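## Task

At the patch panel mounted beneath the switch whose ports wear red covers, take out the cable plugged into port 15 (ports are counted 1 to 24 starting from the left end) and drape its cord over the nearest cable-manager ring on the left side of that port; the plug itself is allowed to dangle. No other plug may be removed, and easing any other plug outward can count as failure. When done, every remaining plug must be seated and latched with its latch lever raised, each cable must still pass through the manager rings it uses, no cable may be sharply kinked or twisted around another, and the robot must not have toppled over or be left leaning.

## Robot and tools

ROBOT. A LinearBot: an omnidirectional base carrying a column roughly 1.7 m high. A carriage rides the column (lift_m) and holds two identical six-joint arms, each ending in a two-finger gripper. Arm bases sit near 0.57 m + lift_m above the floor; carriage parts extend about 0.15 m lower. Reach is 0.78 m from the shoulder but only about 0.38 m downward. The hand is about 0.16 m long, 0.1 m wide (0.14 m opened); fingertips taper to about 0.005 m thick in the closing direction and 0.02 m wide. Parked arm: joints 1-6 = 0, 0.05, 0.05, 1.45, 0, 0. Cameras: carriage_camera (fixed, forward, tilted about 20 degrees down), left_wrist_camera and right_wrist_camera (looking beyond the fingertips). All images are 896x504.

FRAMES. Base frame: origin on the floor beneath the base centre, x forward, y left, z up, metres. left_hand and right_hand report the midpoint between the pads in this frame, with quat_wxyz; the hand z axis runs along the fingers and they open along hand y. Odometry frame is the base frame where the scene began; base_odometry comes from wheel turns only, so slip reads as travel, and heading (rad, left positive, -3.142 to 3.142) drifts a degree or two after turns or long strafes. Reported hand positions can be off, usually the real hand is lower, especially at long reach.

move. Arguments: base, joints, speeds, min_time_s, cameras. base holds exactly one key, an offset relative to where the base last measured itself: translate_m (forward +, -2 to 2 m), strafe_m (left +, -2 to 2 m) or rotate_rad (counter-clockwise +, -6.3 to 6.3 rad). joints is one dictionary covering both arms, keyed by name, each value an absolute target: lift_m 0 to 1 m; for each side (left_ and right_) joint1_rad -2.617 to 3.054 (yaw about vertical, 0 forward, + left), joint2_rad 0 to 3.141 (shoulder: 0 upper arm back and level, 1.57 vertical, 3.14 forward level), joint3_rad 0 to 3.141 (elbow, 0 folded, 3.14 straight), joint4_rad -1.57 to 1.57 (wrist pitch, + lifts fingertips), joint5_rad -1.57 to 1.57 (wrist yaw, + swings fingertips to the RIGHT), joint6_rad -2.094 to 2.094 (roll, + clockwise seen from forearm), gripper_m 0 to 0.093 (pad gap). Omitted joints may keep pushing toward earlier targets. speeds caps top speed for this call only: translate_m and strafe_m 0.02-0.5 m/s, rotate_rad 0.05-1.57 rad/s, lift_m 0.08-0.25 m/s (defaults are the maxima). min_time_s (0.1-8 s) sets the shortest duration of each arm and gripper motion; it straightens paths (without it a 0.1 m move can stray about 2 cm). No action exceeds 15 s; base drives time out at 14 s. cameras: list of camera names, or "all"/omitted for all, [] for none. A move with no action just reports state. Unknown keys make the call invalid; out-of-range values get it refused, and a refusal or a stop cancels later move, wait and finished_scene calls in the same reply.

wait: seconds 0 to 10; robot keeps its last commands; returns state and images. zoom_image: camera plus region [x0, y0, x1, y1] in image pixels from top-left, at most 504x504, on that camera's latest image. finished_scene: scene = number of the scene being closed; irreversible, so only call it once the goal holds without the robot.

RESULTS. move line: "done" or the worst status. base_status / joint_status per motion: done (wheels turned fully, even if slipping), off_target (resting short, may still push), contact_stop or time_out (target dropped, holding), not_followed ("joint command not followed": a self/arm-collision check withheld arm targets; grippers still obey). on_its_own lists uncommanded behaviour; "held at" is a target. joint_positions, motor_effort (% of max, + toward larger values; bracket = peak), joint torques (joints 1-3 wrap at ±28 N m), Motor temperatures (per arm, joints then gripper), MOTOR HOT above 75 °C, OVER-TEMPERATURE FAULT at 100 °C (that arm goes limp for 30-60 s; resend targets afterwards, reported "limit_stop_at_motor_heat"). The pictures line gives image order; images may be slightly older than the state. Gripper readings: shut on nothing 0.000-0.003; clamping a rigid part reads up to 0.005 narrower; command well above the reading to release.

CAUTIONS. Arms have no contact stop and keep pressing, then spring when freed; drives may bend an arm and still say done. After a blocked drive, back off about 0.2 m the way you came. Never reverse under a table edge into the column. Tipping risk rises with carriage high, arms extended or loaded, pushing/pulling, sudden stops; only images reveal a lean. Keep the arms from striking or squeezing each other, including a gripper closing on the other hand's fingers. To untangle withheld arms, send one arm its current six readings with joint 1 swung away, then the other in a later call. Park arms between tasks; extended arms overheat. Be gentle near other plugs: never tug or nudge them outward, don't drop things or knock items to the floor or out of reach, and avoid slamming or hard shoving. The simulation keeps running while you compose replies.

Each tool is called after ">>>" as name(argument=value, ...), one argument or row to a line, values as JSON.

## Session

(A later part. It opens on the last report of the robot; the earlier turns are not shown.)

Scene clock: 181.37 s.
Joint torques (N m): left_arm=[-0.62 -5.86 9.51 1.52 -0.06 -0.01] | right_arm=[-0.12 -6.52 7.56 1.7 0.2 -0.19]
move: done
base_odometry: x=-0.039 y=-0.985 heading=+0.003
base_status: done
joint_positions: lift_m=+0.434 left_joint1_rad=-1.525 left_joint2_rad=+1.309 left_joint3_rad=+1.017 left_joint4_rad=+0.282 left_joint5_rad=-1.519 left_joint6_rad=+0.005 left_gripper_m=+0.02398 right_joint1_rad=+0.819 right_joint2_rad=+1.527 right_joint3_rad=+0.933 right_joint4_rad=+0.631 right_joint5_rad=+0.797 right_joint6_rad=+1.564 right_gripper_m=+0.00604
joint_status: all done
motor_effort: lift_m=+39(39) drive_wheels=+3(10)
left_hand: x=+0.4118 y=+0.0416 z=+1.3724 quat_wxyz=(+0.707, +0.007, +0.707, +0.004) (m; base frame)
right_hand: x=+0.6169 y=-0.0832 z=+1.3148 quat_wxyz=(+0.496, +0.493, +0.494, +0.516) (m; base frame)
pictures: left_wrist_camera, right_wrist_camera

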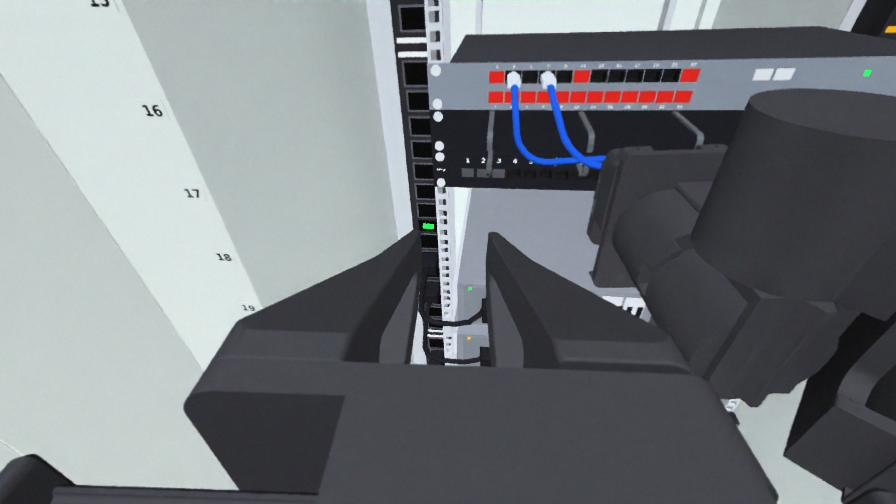

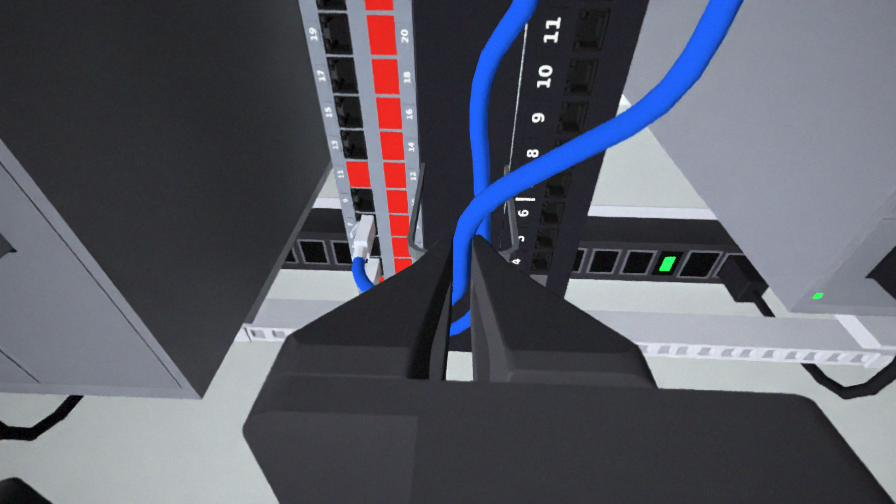

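>>> move(
  joints={"lift_m":0.436,"right_gripper_m":0.002},
  base={"translate_m":0.02},
  speeds={"translate_m":0.03},
  cameras=["left_wrist_camera","right_wrist_camera"],
)

>>> zoom_image(
  camera="left_wrist_camera",
  region=[560, 80, 660, 180],
)

>>> move(
  base={"translate_m":0.015},
  speeds={"translate_m":0.02},
  cameras=["left_wrist_camera","right_wrist_camera"],
)

>>> zoom_image(
  camera="right_wrist_camera",
  region=[370, 120, 570, 320],
)

>>> zoom_image(
  camera="left_wrist_camera",
  region=[560, 80, 660, 180],
)

Scene clock: 183.23 s.
Joint torques (N m): left_arm=[-0.8 -5.96 9.51 1.52 -0.08 -0.02] | right_arm=[-0.16 -6.42 7.49 1.9 0.2 -0.19]
move: done
base_odometry: x=-0.019 y=-0.985 heading=+0.002
base_status: done
joint_positions: lift_m=+0.436 left_joint1_rad=-1.525 left_joint2_rad=+1.310 left_joint3_rad=+1.017 left_joint4_rad=+0.283 left_joint5_rad=-1.519 left_joint6_rad=+0.005 left_gripper_m=+0.02398 right_joint1_rad=+0.819 right_joint2_rad=+1.527 right_joint3_rad=+0.933 right_joint4_rad=+0.614 right_joint5_rad=+0.798 right_joint6_rad=+1.564 right_gripper_m=+0.00398
joint_status: all done
motor_effort: lift_m=+40(45) drive_wheels=-5(10)
left_hand: x=+0.4118 y=+0.0415 z=+1.3743 quat_wxyz=(+0.707, +0.007, +0.707, +0.004) (m; base frame)
right_hand: x=+0.6169 y=-0.0832 z=+1.3136 quat_wxyz=(+0.496, +0.493, +0.500, +0.511) (m; base frame)
pictures: left_wrist_camera, right_wrist_camera

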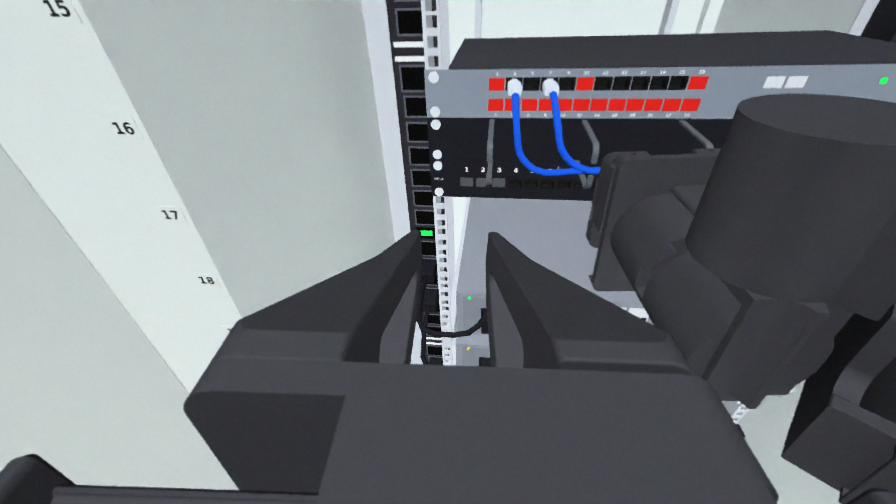

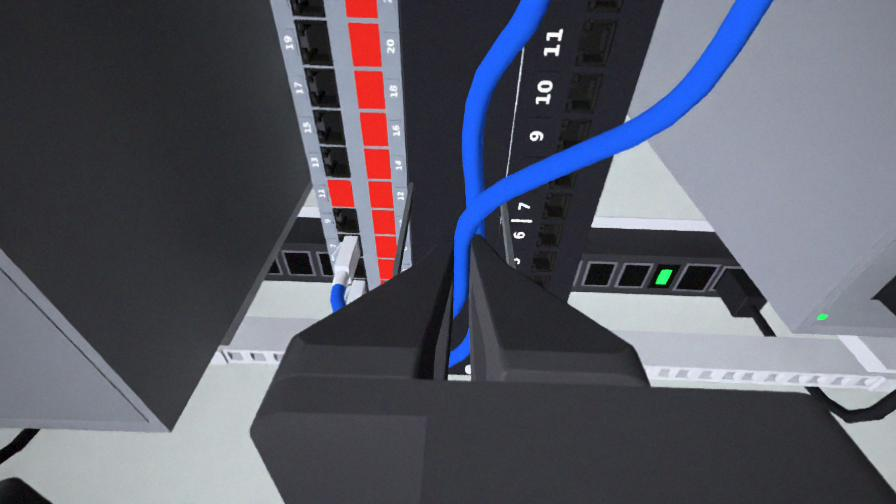

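Scaled by 5.040 from the camera's 896x504 image, which has a finer 1280x720 frame.

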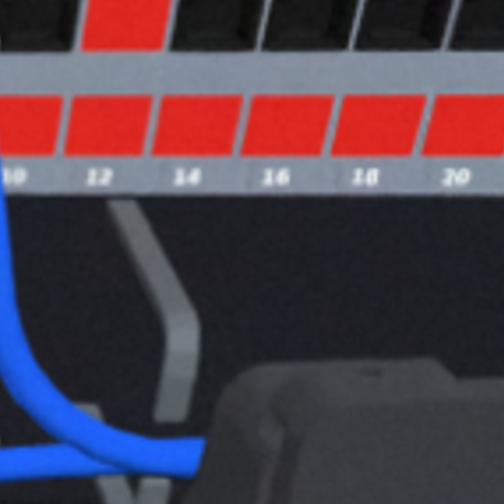

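Scene clock: 184.40 s.
Joint torques (N m): left_arm=[-0.76 -5.97 9.57 1.48 -0.06 0] | right_arm=[-0.13 -6.56 7.54 1.95 0.14 -0.19]
move: done
base_odometry: x=-0.004 y=-0.985 heading=+0.001
base_status: done
joint_positions: lift_m=+0.436 left_joint1_rad=-1.525 left_joint2_rad=+1.310 left_joint3_rad=+1.017 left_joint4_rad=+0.283 left_joint5_rad=-1.519 left_joint6_rad=+0.005 left_gripper_m=+0.02398 right_joint1_rad=+0.819 right_joint2_rad=+1.527 right_joint3_rad=+0.933 right_joint4_rad=+0.610 right_joint5_rad=+0.804 right_joint6_rad=+1.564 right_gripper_m=+0.00398
joint_status: not commanded
motor_effort: lift_m=+40(40) drive_wheels=-4(11)
left_hand: x=+0.4117 y=+0.0414 z=+1.3743 quat_wxyz=(+0.707, +0.007, +0.707, +0.003) (m; base frame)
right_hand: x=+0.6170 y=-0.0843 z=+1.3126 quat_wxyz=(+0.498, +0.495, +0.500, +0.507) (m; base frame)
pictures: left_wrist_camera, right_wrist_camera

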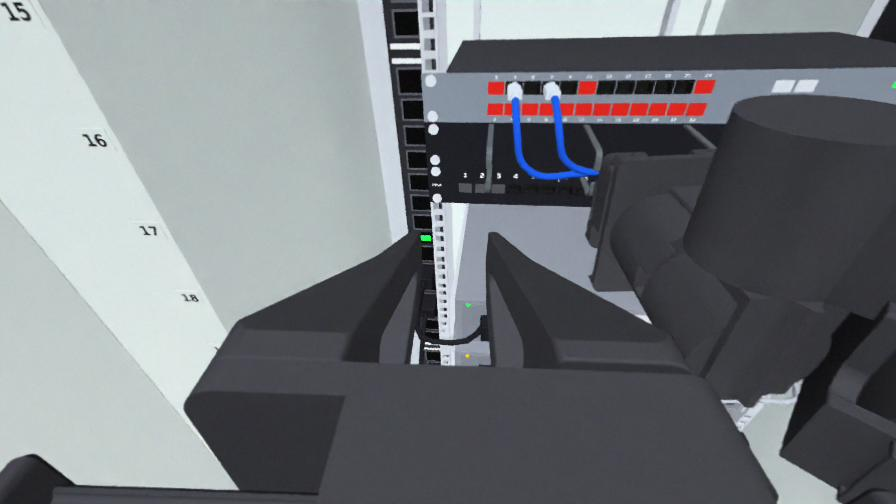

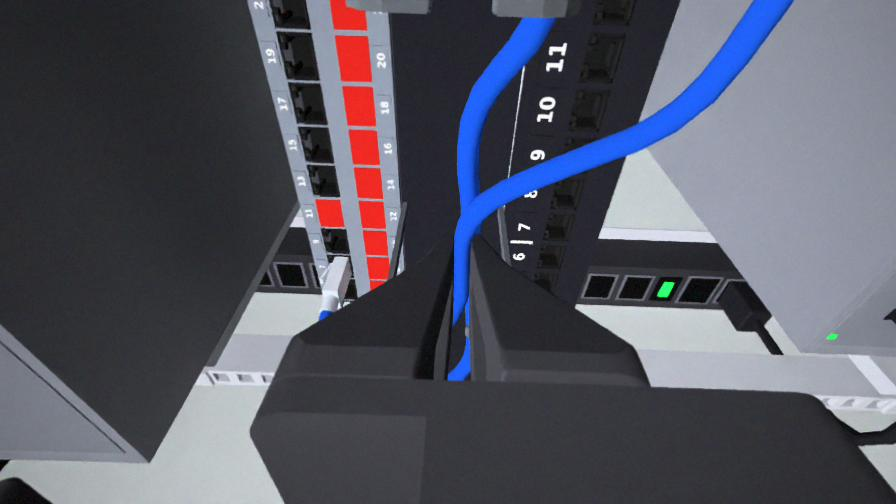

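Scaled by 2.520 from the camera's 896x504 image, which has a finer 1280x720 frame.

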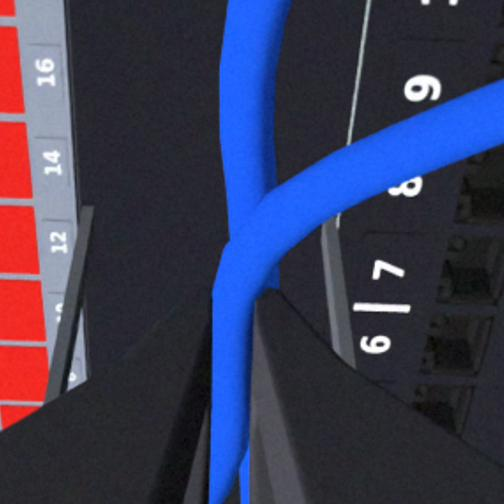

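Scaled by 5.040 from the camera's 896x504 image, which has a finer 1280x720 frame.

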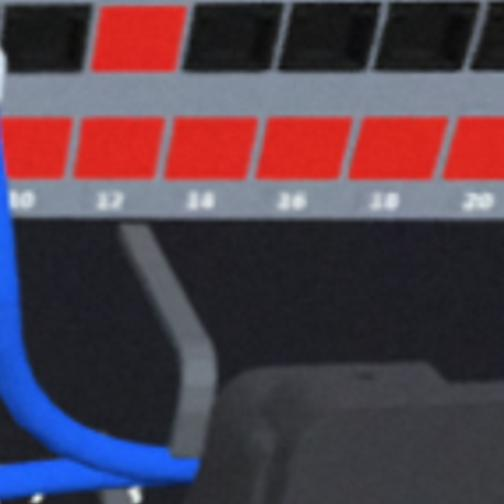

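>>> move(
  base={"translate_m":0.01},
  speeds={"translate_m":0.02},
  cameras=["left_wrist_camera"],
)

>>> zoom_image(
  camera="left_wrist_camera",
  region=[560, 120, 660, 220],
)

>>> move(
  joints={"lift_m":0.416},
  speeds={"lift_m":0.08},
  cameras=["left_wrist_camera","right_wrist_camera"],
)

>>> zoom_image(
  camera="left_wrist_camera",
  region=[560, 80, 660, 180],
)

>>> zoom_image(
  camera="right_wrist_camera",
  region=[370, 120, 570, 320],
)

Scene clock: 185.67 s.
Joint torques (N m): left_arm=[-0.58 -5.87 9.47 1.52 -0.05 -0.03] | right_arm=[-0.13 -6.46 7.53 2.08 -0.02 -0.19]
move: done
base_odometry: x=+0.006 y=-0.986 heading=+0.001
base_status: done
joint_positions: lift_m=+0.436 left_joint1_rad=-1.525 left_joint2_rad=+1.310 left_joint3_rad=+1.017 left_joint4_rad=+0.283 left_joint5_rad=-1.519 left_joint6_rad=+0.005 left_gripper_m=+0.02398 right_joint1_rad=+0.819 right_joint2_rad=+1.527 right_joint3_rad=+0.933 right_joint4_rad=+0.599 right_joint5_rad=+0.822 right_joint6_rad=+1.564 right_gripper_m=+0.00398
joint_status: not commanded
motor_effort: lift_m=+39(40) drive_wheels=+4(11)
left_hand: x=+0.4116 y=+0.0413 z=+1.3743 quat_wxyz=(+0.707, +0.007, +0.707, +0.003) (m; base frame)
right_hand: x=+0.6170 y=-0.0873 z=+1.3105 quat_wxyz=(+0.502, +0.499, +0.499, +0.499) (m; base frame)
pictures: left_wrist_camera

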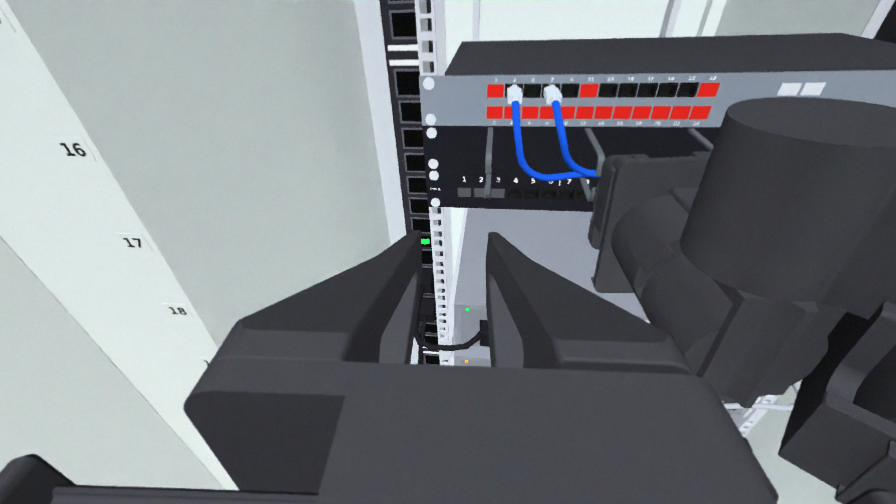

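Scaled by 5.040 from the camera's 896x504 image, which has a finer 1280x720 frame.

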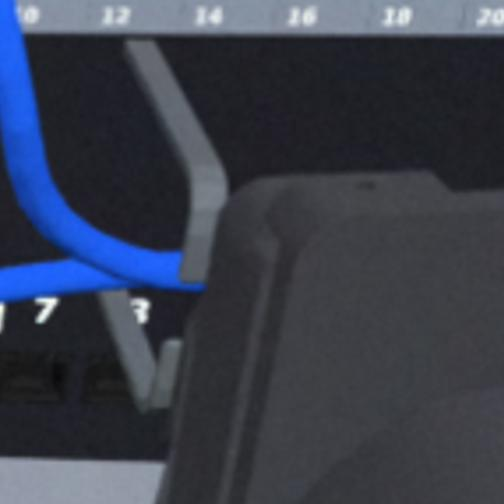

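Scene clock: 186.30 s.
Joint torques (N m): left_arm=[-0.59 -5.75 9.68 1.54 -0.06 -0.02] | right_arm=[-0.12 -6.45 7.57 1.39 -0.07 -0.21]
move: done
base_odometry: x=+0.006 y=-0.986 heading=+0.001
base_status: not commanded
joint_positions: lift_m=+0.416 left_joint1_rad=-1.525 left_joint2_rad=+1.310 left_joint3_rad=+1.017 left_joint4_rad=+0.281 left_joint5_rad=-1.519 left_joint6_rad=+0.005 left_gripper_m=+0.02398 right_joint1_rad=+0.819 right_joint2_rad=+1.527 right_joint3_rad=+0.933 right_joint4_rad=+0.654 right_joint5_rad=+0.822 right_joint6_rad=+1.566 right_gripper_m=+0.00398
joint_status: all done
motor_effort: lift_m=+39(40) drive_wheels=+3(5)
left_hand: x=+0.4116 y=+0.0413 z=+1.3543 quat_wxyz=(+0.707, +0.008, +0.707, +0.004) (m; base frame)
right_hand: x=+0.6168 y=-0.0876 z=+1.3011 quat_wxyz=(+0.501, +0.500, +0.479, +0.519) (m; base frame)
pictures: left_wrist_camera, right_wrist_camera

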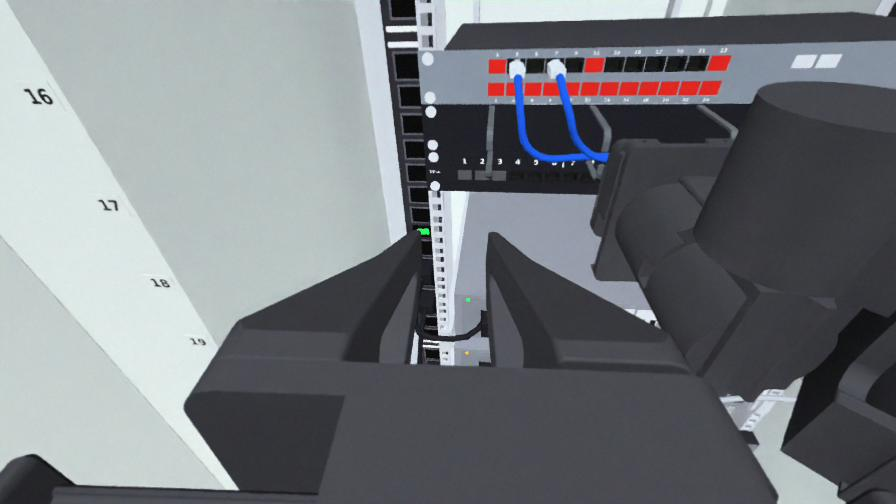

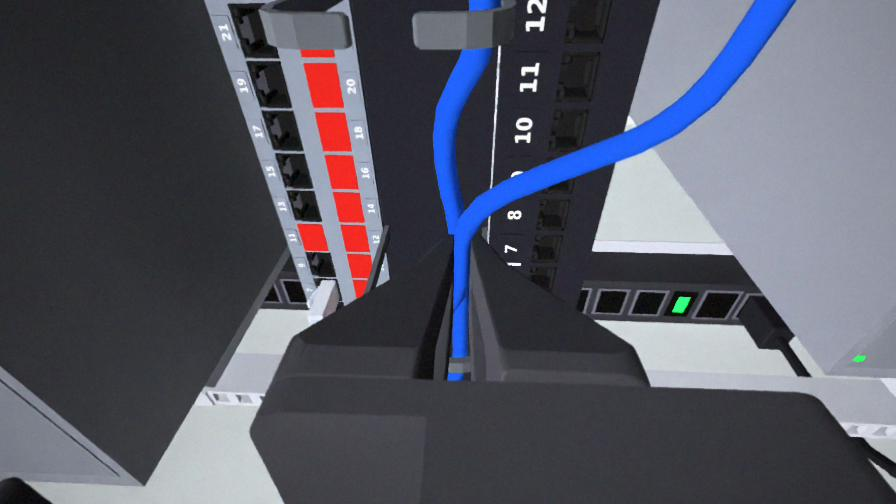

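Scaled by 5.040 from the camera's 896x504 image, which has a finer 1280x720 frame.

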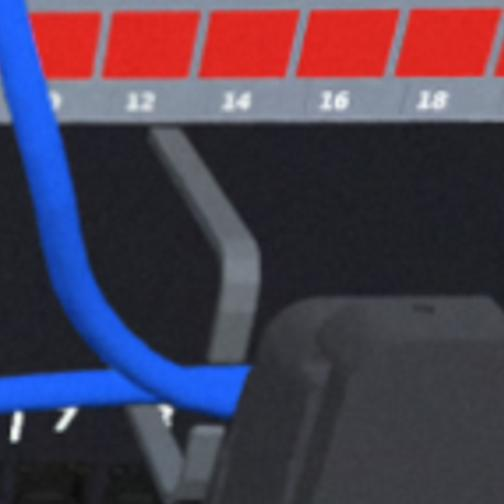

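Scaled by 2.520 from the camera's 896x504 image, which has a finer 1280x720 frame.

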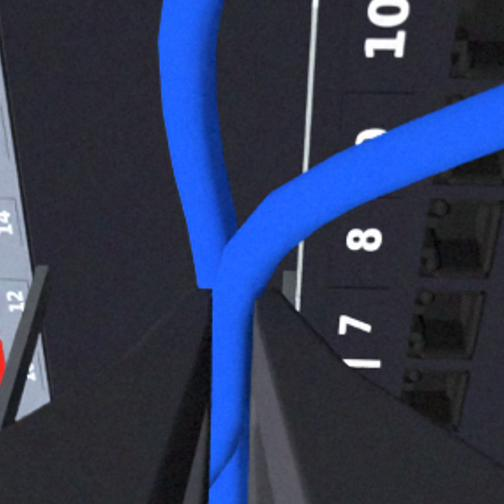

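>>> move(
  joints={"lift_m":0.398},
  speeds={"lift_m":0.08},
  cameras=["left_wrist_camera","right_wrist_camera"],
)

>>> zoom_image(
  camera="left_wrist_camera",
  region=[560, 80, 660, 180],
)

Scene clock: 187.10 s.
Joint torques (N m): left_arm=[-0.59 -5.96 9.47 1.53 -0.05 -0.01] | right_arm=[-0.06 -5.91 7.41 0.84 0 -0.24]
move: done
base_odometry: x=+0.006 y=-0.986 heading=+0.001
base_status: not commanded
joint_positions: lift_m=+0.398 left_joint1_rad=-1.525 left_joint2_rad=+1.310 left_joint3_rad=+1.017 left_joint4_rad=+0.280 left_joint5_rad=-1.519 left_joint6_rad=+0.005 left_gripper_m=+0.02398 right_joint1_rad=+0.819 right_joint2_rad=+1.521 right_joint3_rad=+0.934 right_joint4_rad=+0.698 right_joint5_rad=+0.812 right_joint6_rad=+1.568 right_gripper_m=+0.00398
joint_status: all done
motor_effort: lift_m=+37(39) drive_wheels=+4(4)
left_hand: x=+0.4116 y=+0.0413 z=+1.3364 quat_wxyz=(+0.707, +0.008, +0.707, +0.004) (m; base frame)
right_hand: x=+0.6155 y=-0.0872 z=+1.2950 quat_wxyz=(+0.497, +0.498, +0.462, +0.540) (m; base frame)
pictures: left_wrist_camera, right_wrist_camera

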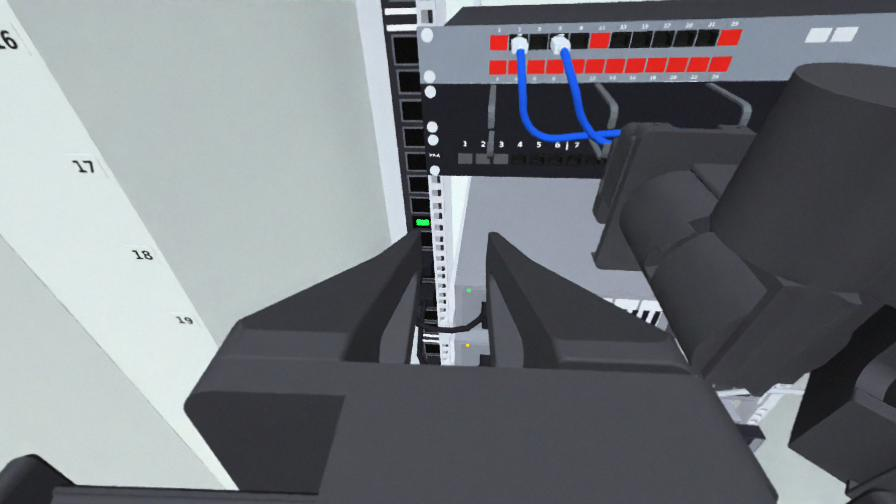

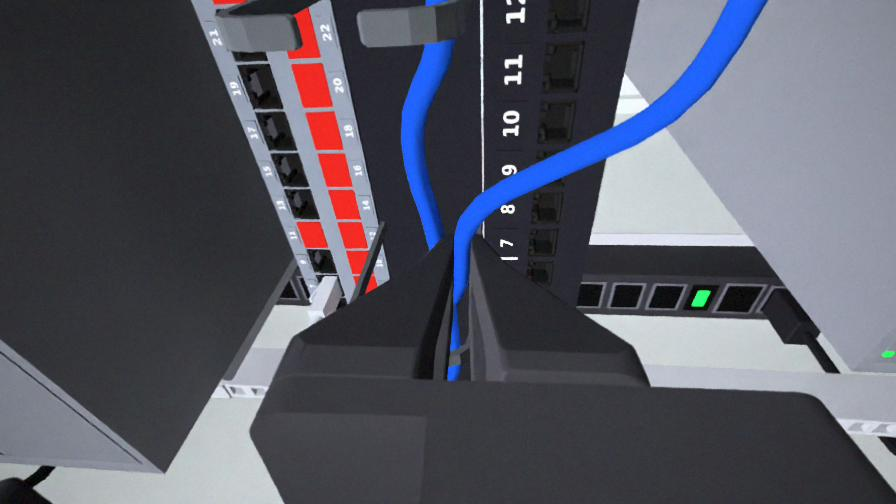

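Scaled by 5.040 from the camera's 896x504 image, which has a finer 1280x720 frame.

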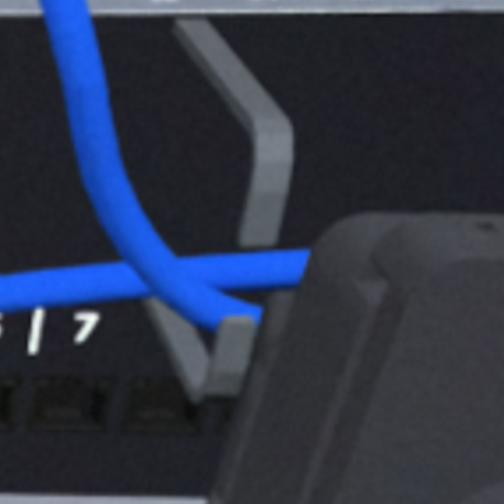

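>>> move(
  joints={"right_gripper_m":0.016},
  min_time_s=1.5,
  cameras=[],
)

>>> move(
  base={"translate_m":-0.05},
  speeds={"translate_m":0.03},
  cameras=["left_wrist_camera","right_wrist_camera"],
)

>>> zoom_image(
  camera="left_wrist_camera",
  region=[560, 60, 660, 160],
)

Scene clock: 189.30 s.
Joint torques (N m): left_arm=[-0.66 -6 9.44 1.56 -0.1 0.01] | right_arm=[-0.13 -5.86 7.41 1.23 0.02 -0.24]
move: done
base_odometry: x=+0.006 y=-0.986 heading=+0.001
base_status: not commanded
joint_positions: lift_m=+0.398 left_joint1_rad=-1.525 left_joint2_rad=+1.310 left_joint3_rad=+1.017 left_joint4_rad=+0.280 left_joint5_rad=-1.519 left_joint6_rad=+0.005 left_gripper_m=+0.02398 right_joint1_rad=+0.819 right_joint2_rad=+1.521 right_joint3_rad=+0.934 right_joint4_rad=+0.668 right_joint5_rad=+0.813 right_joint6_rad=+1.568 right_gripper_m=+0.01595
joint_status: all done
motor_effort: lift_m=+38(38) drive_wheels=+2(4)
left_hand: x=+0.4116 y=+0.0413 z=+1.3364 quat_wxyz=(+0.707, +0.008, +0.707, +0.004) (m; base frame)
right_hand: x=+0.6159 y=-0.0869 z=+1.2891 quat_wxyz=(+0.498, +0.498, +0.473, +0.529) (m; base frame)
pictures: none
No camera images: "cameras" was empty.

Scene clock: 191.40 s.
Joint torques (N m): left_arm=[-0.39 -5.86 9.39 1.52 -0.08 -0.04] | right_arm=[-0.09 -6.15 7.42 1.81 0.08 -0.24]
move: done
base_odometry: x=-0.043 y=-0.985 heading=+0.001
base_status: done
joint_positions: lift_m=+0.398 left_joint1_rad=-1.526 left_joint2_rad=+1.310 left_joint3_rad=+1.017 left_joint4_rad=+0.280 left_joint5_rad=-1.519 left_joint6_rad=+0.005 left_gripper_m=+0.02398 right_joint1_rad=+0.818 right_joint2_rad=+1.524 right_joint3_rad=+0.934 right_joint4_rad=+0.624 right_joint5_rad=+0.809 right_joint6_rad=+1.568 right_gripper_m=+0.01596
joint_status: not commanded
motor_effort: lift_m=+38(38) drive_wheels=+2(13)
left_hand: x=+0.4115 y=+0.0412 z=+1.3364 quat_wxyz=(+0.707, +0.008, +0.707, +0.004) (m; base frame)
right_hand: x=+0.6168 y=-0.0858 z=+1.2796 quat_wxyz=(+0.498, +0.497, +0.491, +0.514) (m; base frame)
pictures: left_wrist_camera, right_wrist_camera

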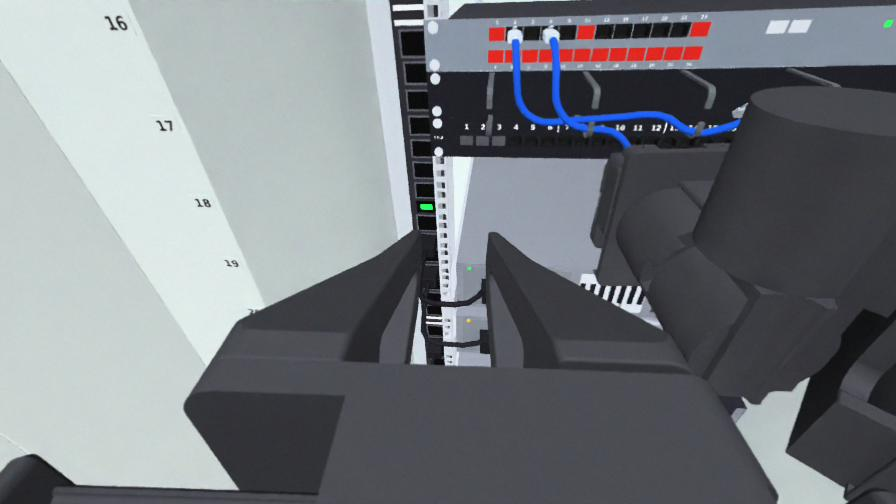

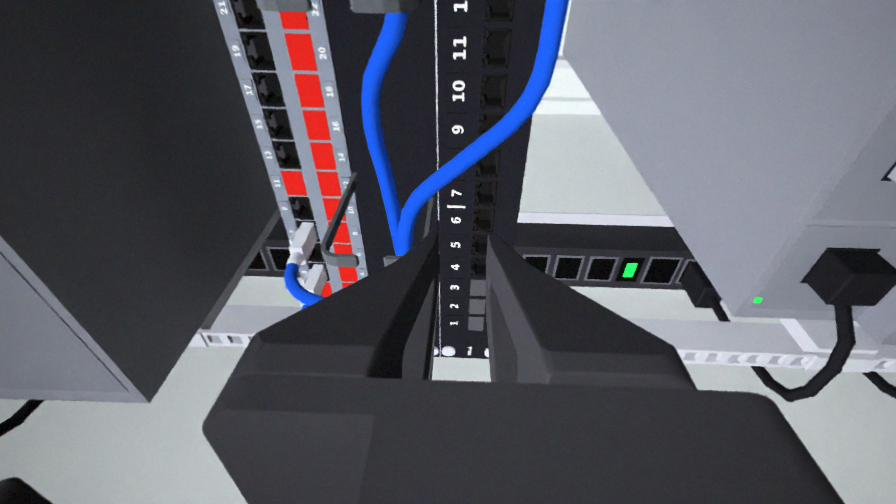

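Scaled by 5.040 from the camera's 896x504 image, which has a finer 1280x720 frame.

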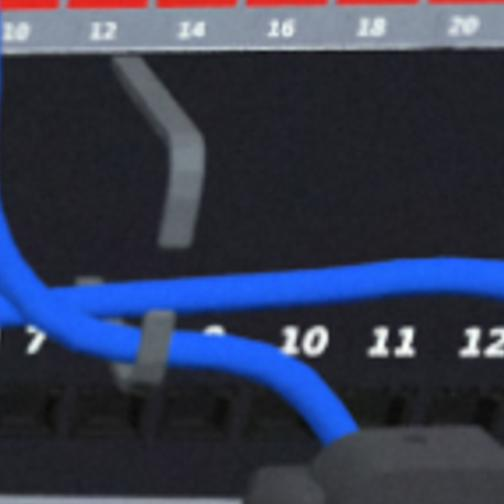

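>>> move(
  base={"translate_m":-0.226},
  speeds={"translate_m":0.1},
  cameras=[],
)

>>> move(
  joints={"lift_m":0.447,"left_joint1_rad":-0.986,"left_joint2_rad":1.62,"left_joint3_rad":1.248,"left_joint4_rad":0.372,"left_joint5_rad":-0.986,"left_joint6_rad":0,"right_joint1_rad":0,"right_joint2_rad":0.05,"right_joint3_rad":0.05,"right_joint4_rad":1.45,"right_joint5_rad":0,"right_joint6_rad":0},
  base={"strafe_m":-0.06},
  min_time_s=3,
  cameras=["left_wrist_camera","carriage_camera"],
)

>>> zoom_image(
  camera="left_wrist_camera",
  region=[420, 40, 570, 140],
)

>>> zoom_image(
  camera="left_wrist_camera",
  region=[540, 40, 690, 160],
)

Scene clock: 194.83 s.
Joint torques (N m): left_arm=[-0.25 -5.74 9.52 1.51 -0.04 0] | right_arm=[0.12 -6.28 7.39 1.8 0.09 -0.24]
move: done
base_odometry: x=-0.270 y=-0.986 heading=+0.001
base_status: done
joint_positions: lift_m=+0.398 left_joint1_rad=-1.526 left_joint2_rad=+1.310 left_joint3_rad=+1.017 left_joint4_rad=+0.280 left_joint5_rad=-1.519 left_joint6_rad=+0.005 left_gripper_m=+0.02398 right_joint1_rad=+0.818 right_joint2_rad=+1.525 right_joint3_rad=+0.934 right_joint4_rad=+0.622 right_joint5_rad=+0.809 right_joint6_rad=+1.568 right_gripper_m=+0.01596
joint_status: not commanded
motor_effort: lift_m=+38(38) drive_wheels=-3(11)
left_hand: x=+0.4113 y=+0.0411 z=+1.3364 quat_wxyz=(+0.707, +0.009, +0.707, +0.004) (m; base frame)
right_hand: x=+0.6169 y=-0.0857 z=+1.2788 quat_wxyz=(+0.498, +0.497, +0.492, +0.513) (m; base frame)
pictures: none
No camera images: "cameras" was empty.

Scene clock: 198.17 s.
Joint torques (N m): left_arm=[0.16 -8.61 10.96 1.98 0.18 -0.02] | right_arm=[-0.5 2.88 5.07 -0.17 -0.07 -0.32]
move: done
base_odometry: x=-0.270 y=-1.046 heading=+0.001
base_status: done
joint_positions: lift_m=+0.447 left_joint1_rad=-0.992 left_joint2_rad=+1.603 left_joint3_rad=+1.215 left_joint4_rad=+0.367 left_joint5_rad=-0.997 left_joint6_rad=+0.005 left_gripper_m=+0.02398 right_joint1_rad=+0.007 right_joint2_rad=+0.060 right_joint3_rad=+0.062 right_joint4_rad=+1.438 right_joint5_rad=+0.010 right_joint6_rad=+0.014 right_gripper_m=+0.01596
joint_status: all done
motor_effort: lift_m=+38(48) drive_wheels=-2(13)
left_hand: x=+0.5916 y=+0.0260 z=+1.3676 quat_wxyz=(+0.703, +0.006, +0.711, +0.010) (m; base frame)
right_hand: x=+0.2601 y=-0.3213 z=+1.4648 quat_wxyz=(+0.998, +0.005, +0.065, +0.010) (m; base frame)
pictures: carriage_camera, left_wrist_camera

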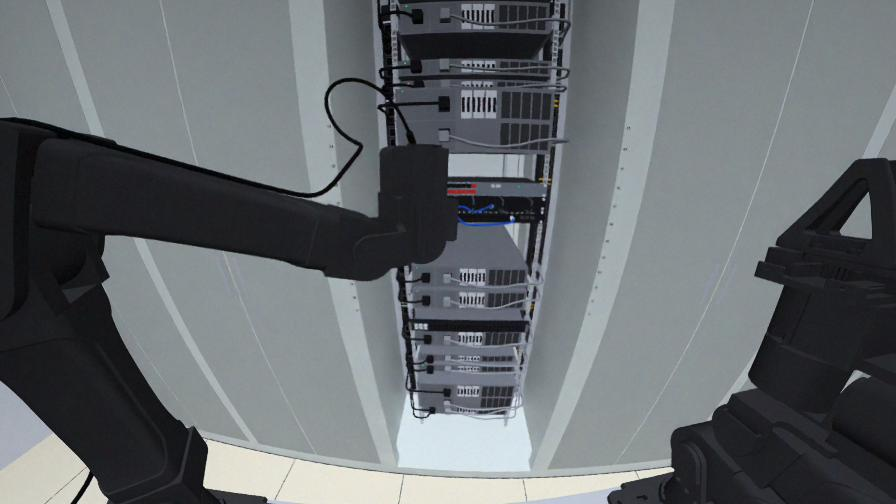

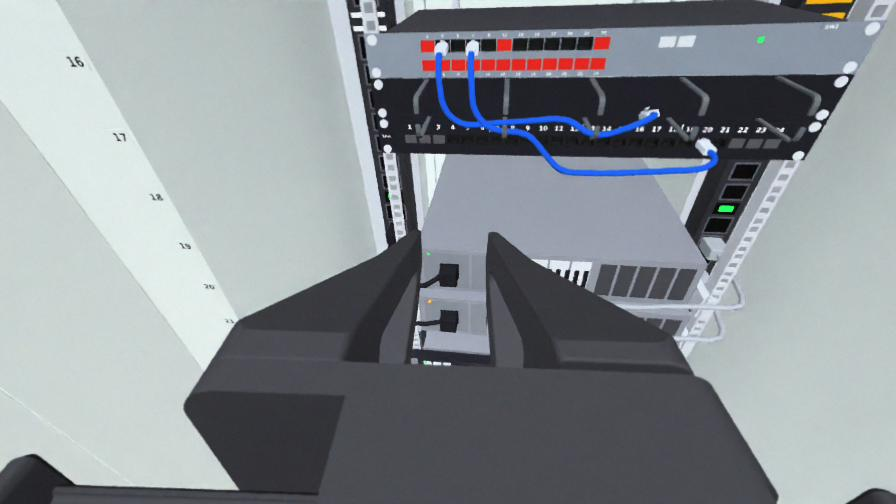

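Scaled by 3.360 from the camera's 896x504 image, which has a finer 1280x720 frame.

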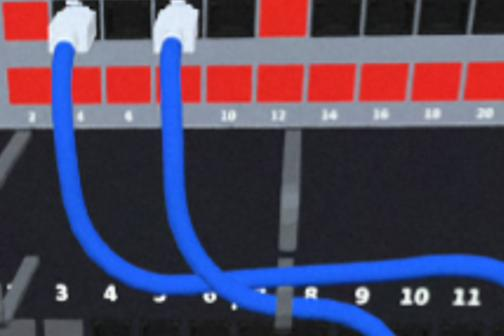

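Scaled by 3.360 from the camera's 896x504 image, which has a finer 1280x720 frame.

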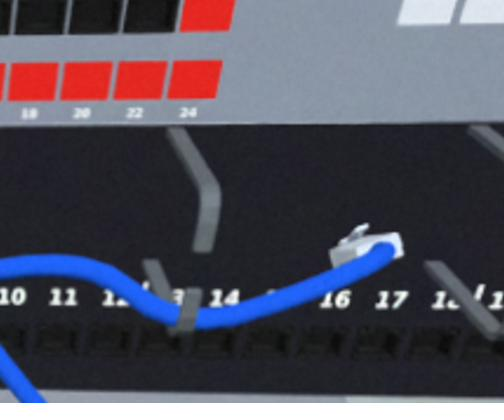

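>>> zoom_image(
  camera="left_wrist_camera",
  region=[490, 100, 530, 140],
)

>>> zoom_image(
  camera="left_wrist_camera",
  region=[640, 80, 740, 180],
)

Scaled by 12.600 from the camera's 896x504 image, which has a finer 1280x720 frame.

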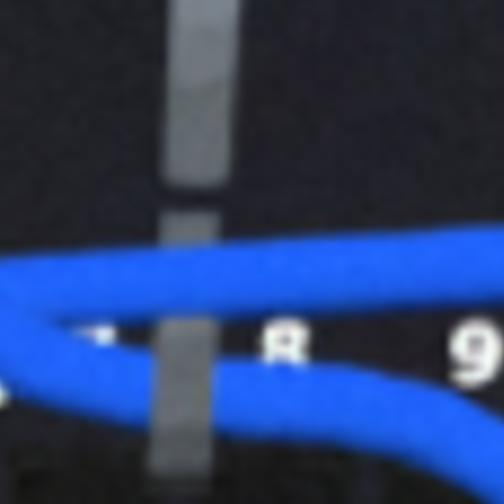

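Scaled by 5.040 from the camera's 896x504 image, which has a finer 1280x720 frame.

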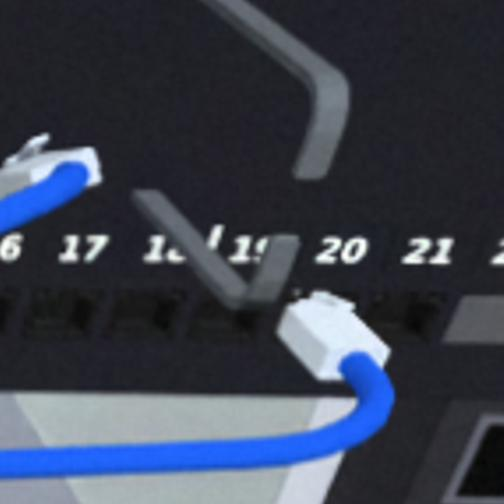

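>>> move(
  joints={"lift_m":0.35},
  cameras=["left_wrist_camera"],
)

>>> zoom_image(
  camera="left_wrist_camera",
  region=[485, 20, 535, 70],
)

Scene clock: 199.60 s.
Joint torques (N m): left_arm=[0.09 -9.73 9.73 1.99 0.13 -0.01] | right_arm=[-0.44 3.23 5.61 -0.2 -0.06 -0.29]
move: done
base_odometry: x=-0.270 y=-1.046 heading=+0.001
base_status: not commanded
joint_positions: lift_m=+0.350 left_joint1_rad=-0.992 left_joint2_rad=+1.614 left_joint3_rad=+1.229 left_joint4_rad=+0.372 left_joint5_rad=-0.994 left_joint6_rad=+0.005 left_gripper_m=+0.02398 right_joint1_rad=+0.006 right_joint2_rad=+0.056 right_joint3_rad=+0.056 right_joint4_rad=+1.442 right_joint5_rad=+0.007 right_joint6_rad=+0.011 right_gripper_m=+0.01596
joint_status: all done
motor_effort: lift_m=+39(40) drive_wheels=-2(3)
left_hand: x=+0.5932 y=+0.0232 z=+1.2726 quat_wxyz=(+0.705, +0.005, +0.710, +0.007) (m; base frame)
right_hand: x=+0.2602 y=-0.3208 z=+1.3661 quat_wxyz=(+0.998, +0.004, +0.065, +0.009) (m; base frame)
pictures: left_wrist_camera

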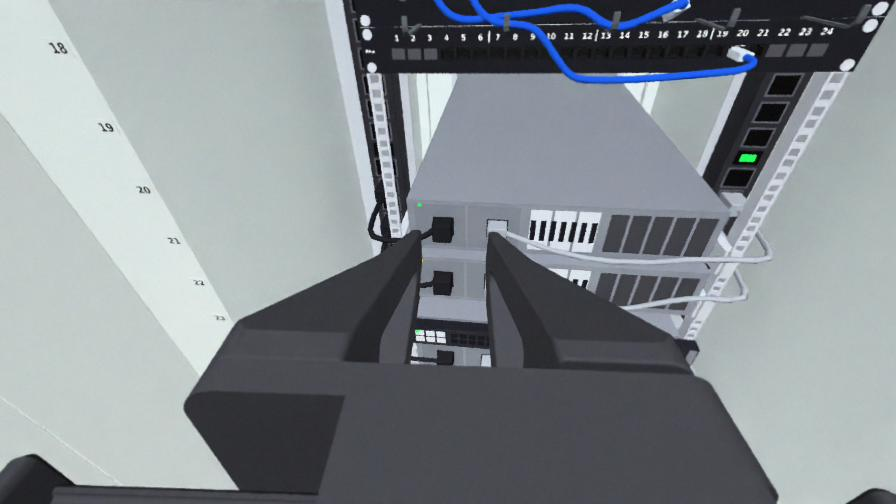

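Scaled by 10.080 from the camera's 896x504 image, which has a finer 1280x720 frame.

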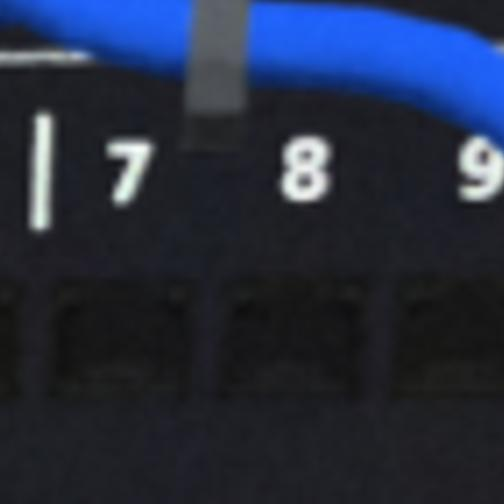

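>>> zoom_image(
  camera="left_wrist_camera",
  region=[485, 0, 535, 50],
)

>>> zoom_image(
  camera="left_wrist_camera",
  region=[420, 0, 520, 100],
)

Scaled by 10.080 from the camera's 896x504 image, which has a finer 1280x720 frame.

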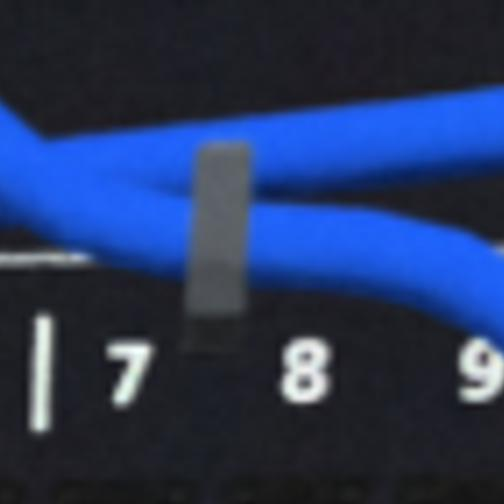

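Scaled by 5.040 from the camera's 896x504 image, which has a finer 1280x720 frame.

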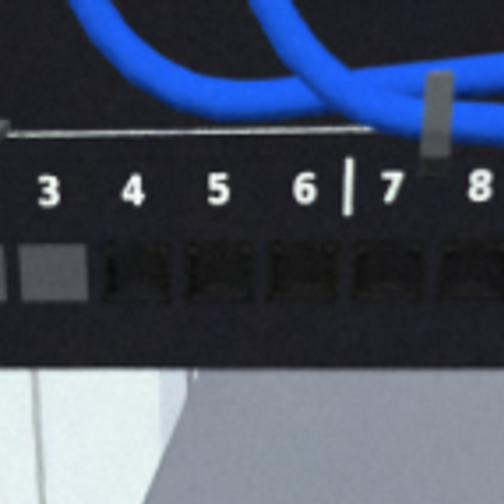

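>>> move(
  base={"translate_m":-0.15},
  speeds={"translate_m":0.15},
  cameras=[],
)

>>> move(
  joints={"left_joint1_rad":0,"left_joint2_rad":0.05,"left_joint3_rad":0.05,"left_joint4_rad":1.45,"left_joint5_rad":0,"left_joint6_rad":0},
  min_time_s=2,
  cameras=["carriage_camera"],
)

>>> zoom_image(
  camera="carriage_camera",
  region=[390, 140, 590, 240],
)

Scene clock: 202.10 s.
Joint torques (N m): left_arm=[-0.1 -9.84 9.81 1.94 0.1 0.02] | right_arm=[-0.43 3.21 5.59 -0.25 -0.06 -0.29]
move: done
base_odometry: x=-0.420 y=-1.046 heading=+0.001
base_status: done
joint_positions: lift_m=+0.350 left_joint1_rad=-0.990 left_joint2_rad=+1.614 left_joint3_rad=+1.229 left_joint4_rad=+0.372 left_joint5_rad=-0.994 left_joint6_rad=+0.005 left_gripper_m=+0.02398 right_joint1_rad=+0.006 right_joint2_rad=+0.056 right_joint3_rad=+0.056 right_joint4_rad=+1.445 right_joint5_rad=+0.006 right_joint6_rad=+0.011 right_gripper_m=+0.01596
joint_status: not commanded
motor_effort: lift_m=+39(40) drive_wheels=-2(9)
left_hand: x=+0.5935 y=+0.0235 z=+1.2726 quat_wxyz=(+0.705, +0.004, +0.710, +0.007) (m; base frame)
right_hand: x=+0.2594 y=-0.3207 z=+1.3662 quat_wxyz=(+0.998, +0.003, +0.063, +0.009) (m; base frame)
pictures: none
No camera images: "cameras" was empty.

Scene clock: 204.47 s.
Joint torques (N m): left_arm=[0.02 3.71 4.4 -0.02 0.14 0.01] | right_arm=[-0.44 3.21 5.59 -0.27 -0.05 -0.29]
move: done
base_odometry: x=-0.420 y=-1.046 heading=+0.001
base_status: not commanded
joint_positions: lift_m=+0.350 left_joint1_rad=-0.006 left_joint2_rad=+0.060 left_joint3_rad=+0.067 left_joint4_rad=+1.440 left_joint5_rad=-0.011 left_joint6_rad=+0.005 left_gripper_m=+0.02398 right_joint1_rad=+0.006 right_joint2_rad=+0.056 right_joint3_rad=+0.056 right_joint4_rad=+1.445 right_joint5_rad=+0.006 right_joint6_rad=+0.011 right_gripper_m=+0.01596
joint_status: all done
motor_effort: lift_m=+39(40) drive_wheels=-1(3)
left_hand: x=+0.2585 y=+0.3216 z=+1.3690 quat_wxyz=(+0.998, -0.005, +0.062, +0.000) (m; base frame)
right_hand: x=+0.2594 y=-0.3206 z=+1.3662 quat_wxyz=(+0.998, +0.003, +0.063, +0.009) (m; base frame)
pictures: carriage_camera

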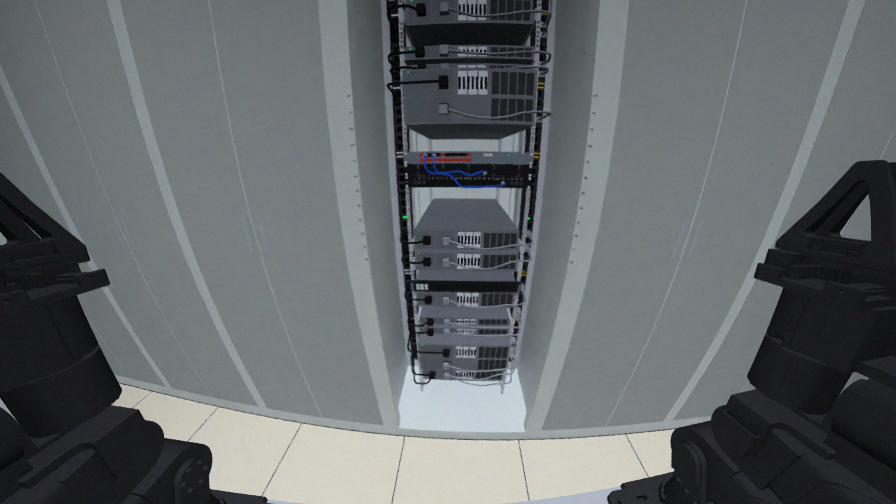

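Scaled by 2.520 from the camera's 896x504 image, which has a finer 1280x720 frame.

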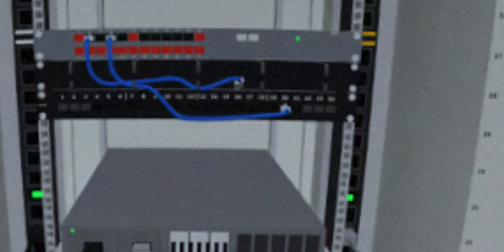

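>>> finished_scene(
  scene=2,
)

The scene is finished: the task was done.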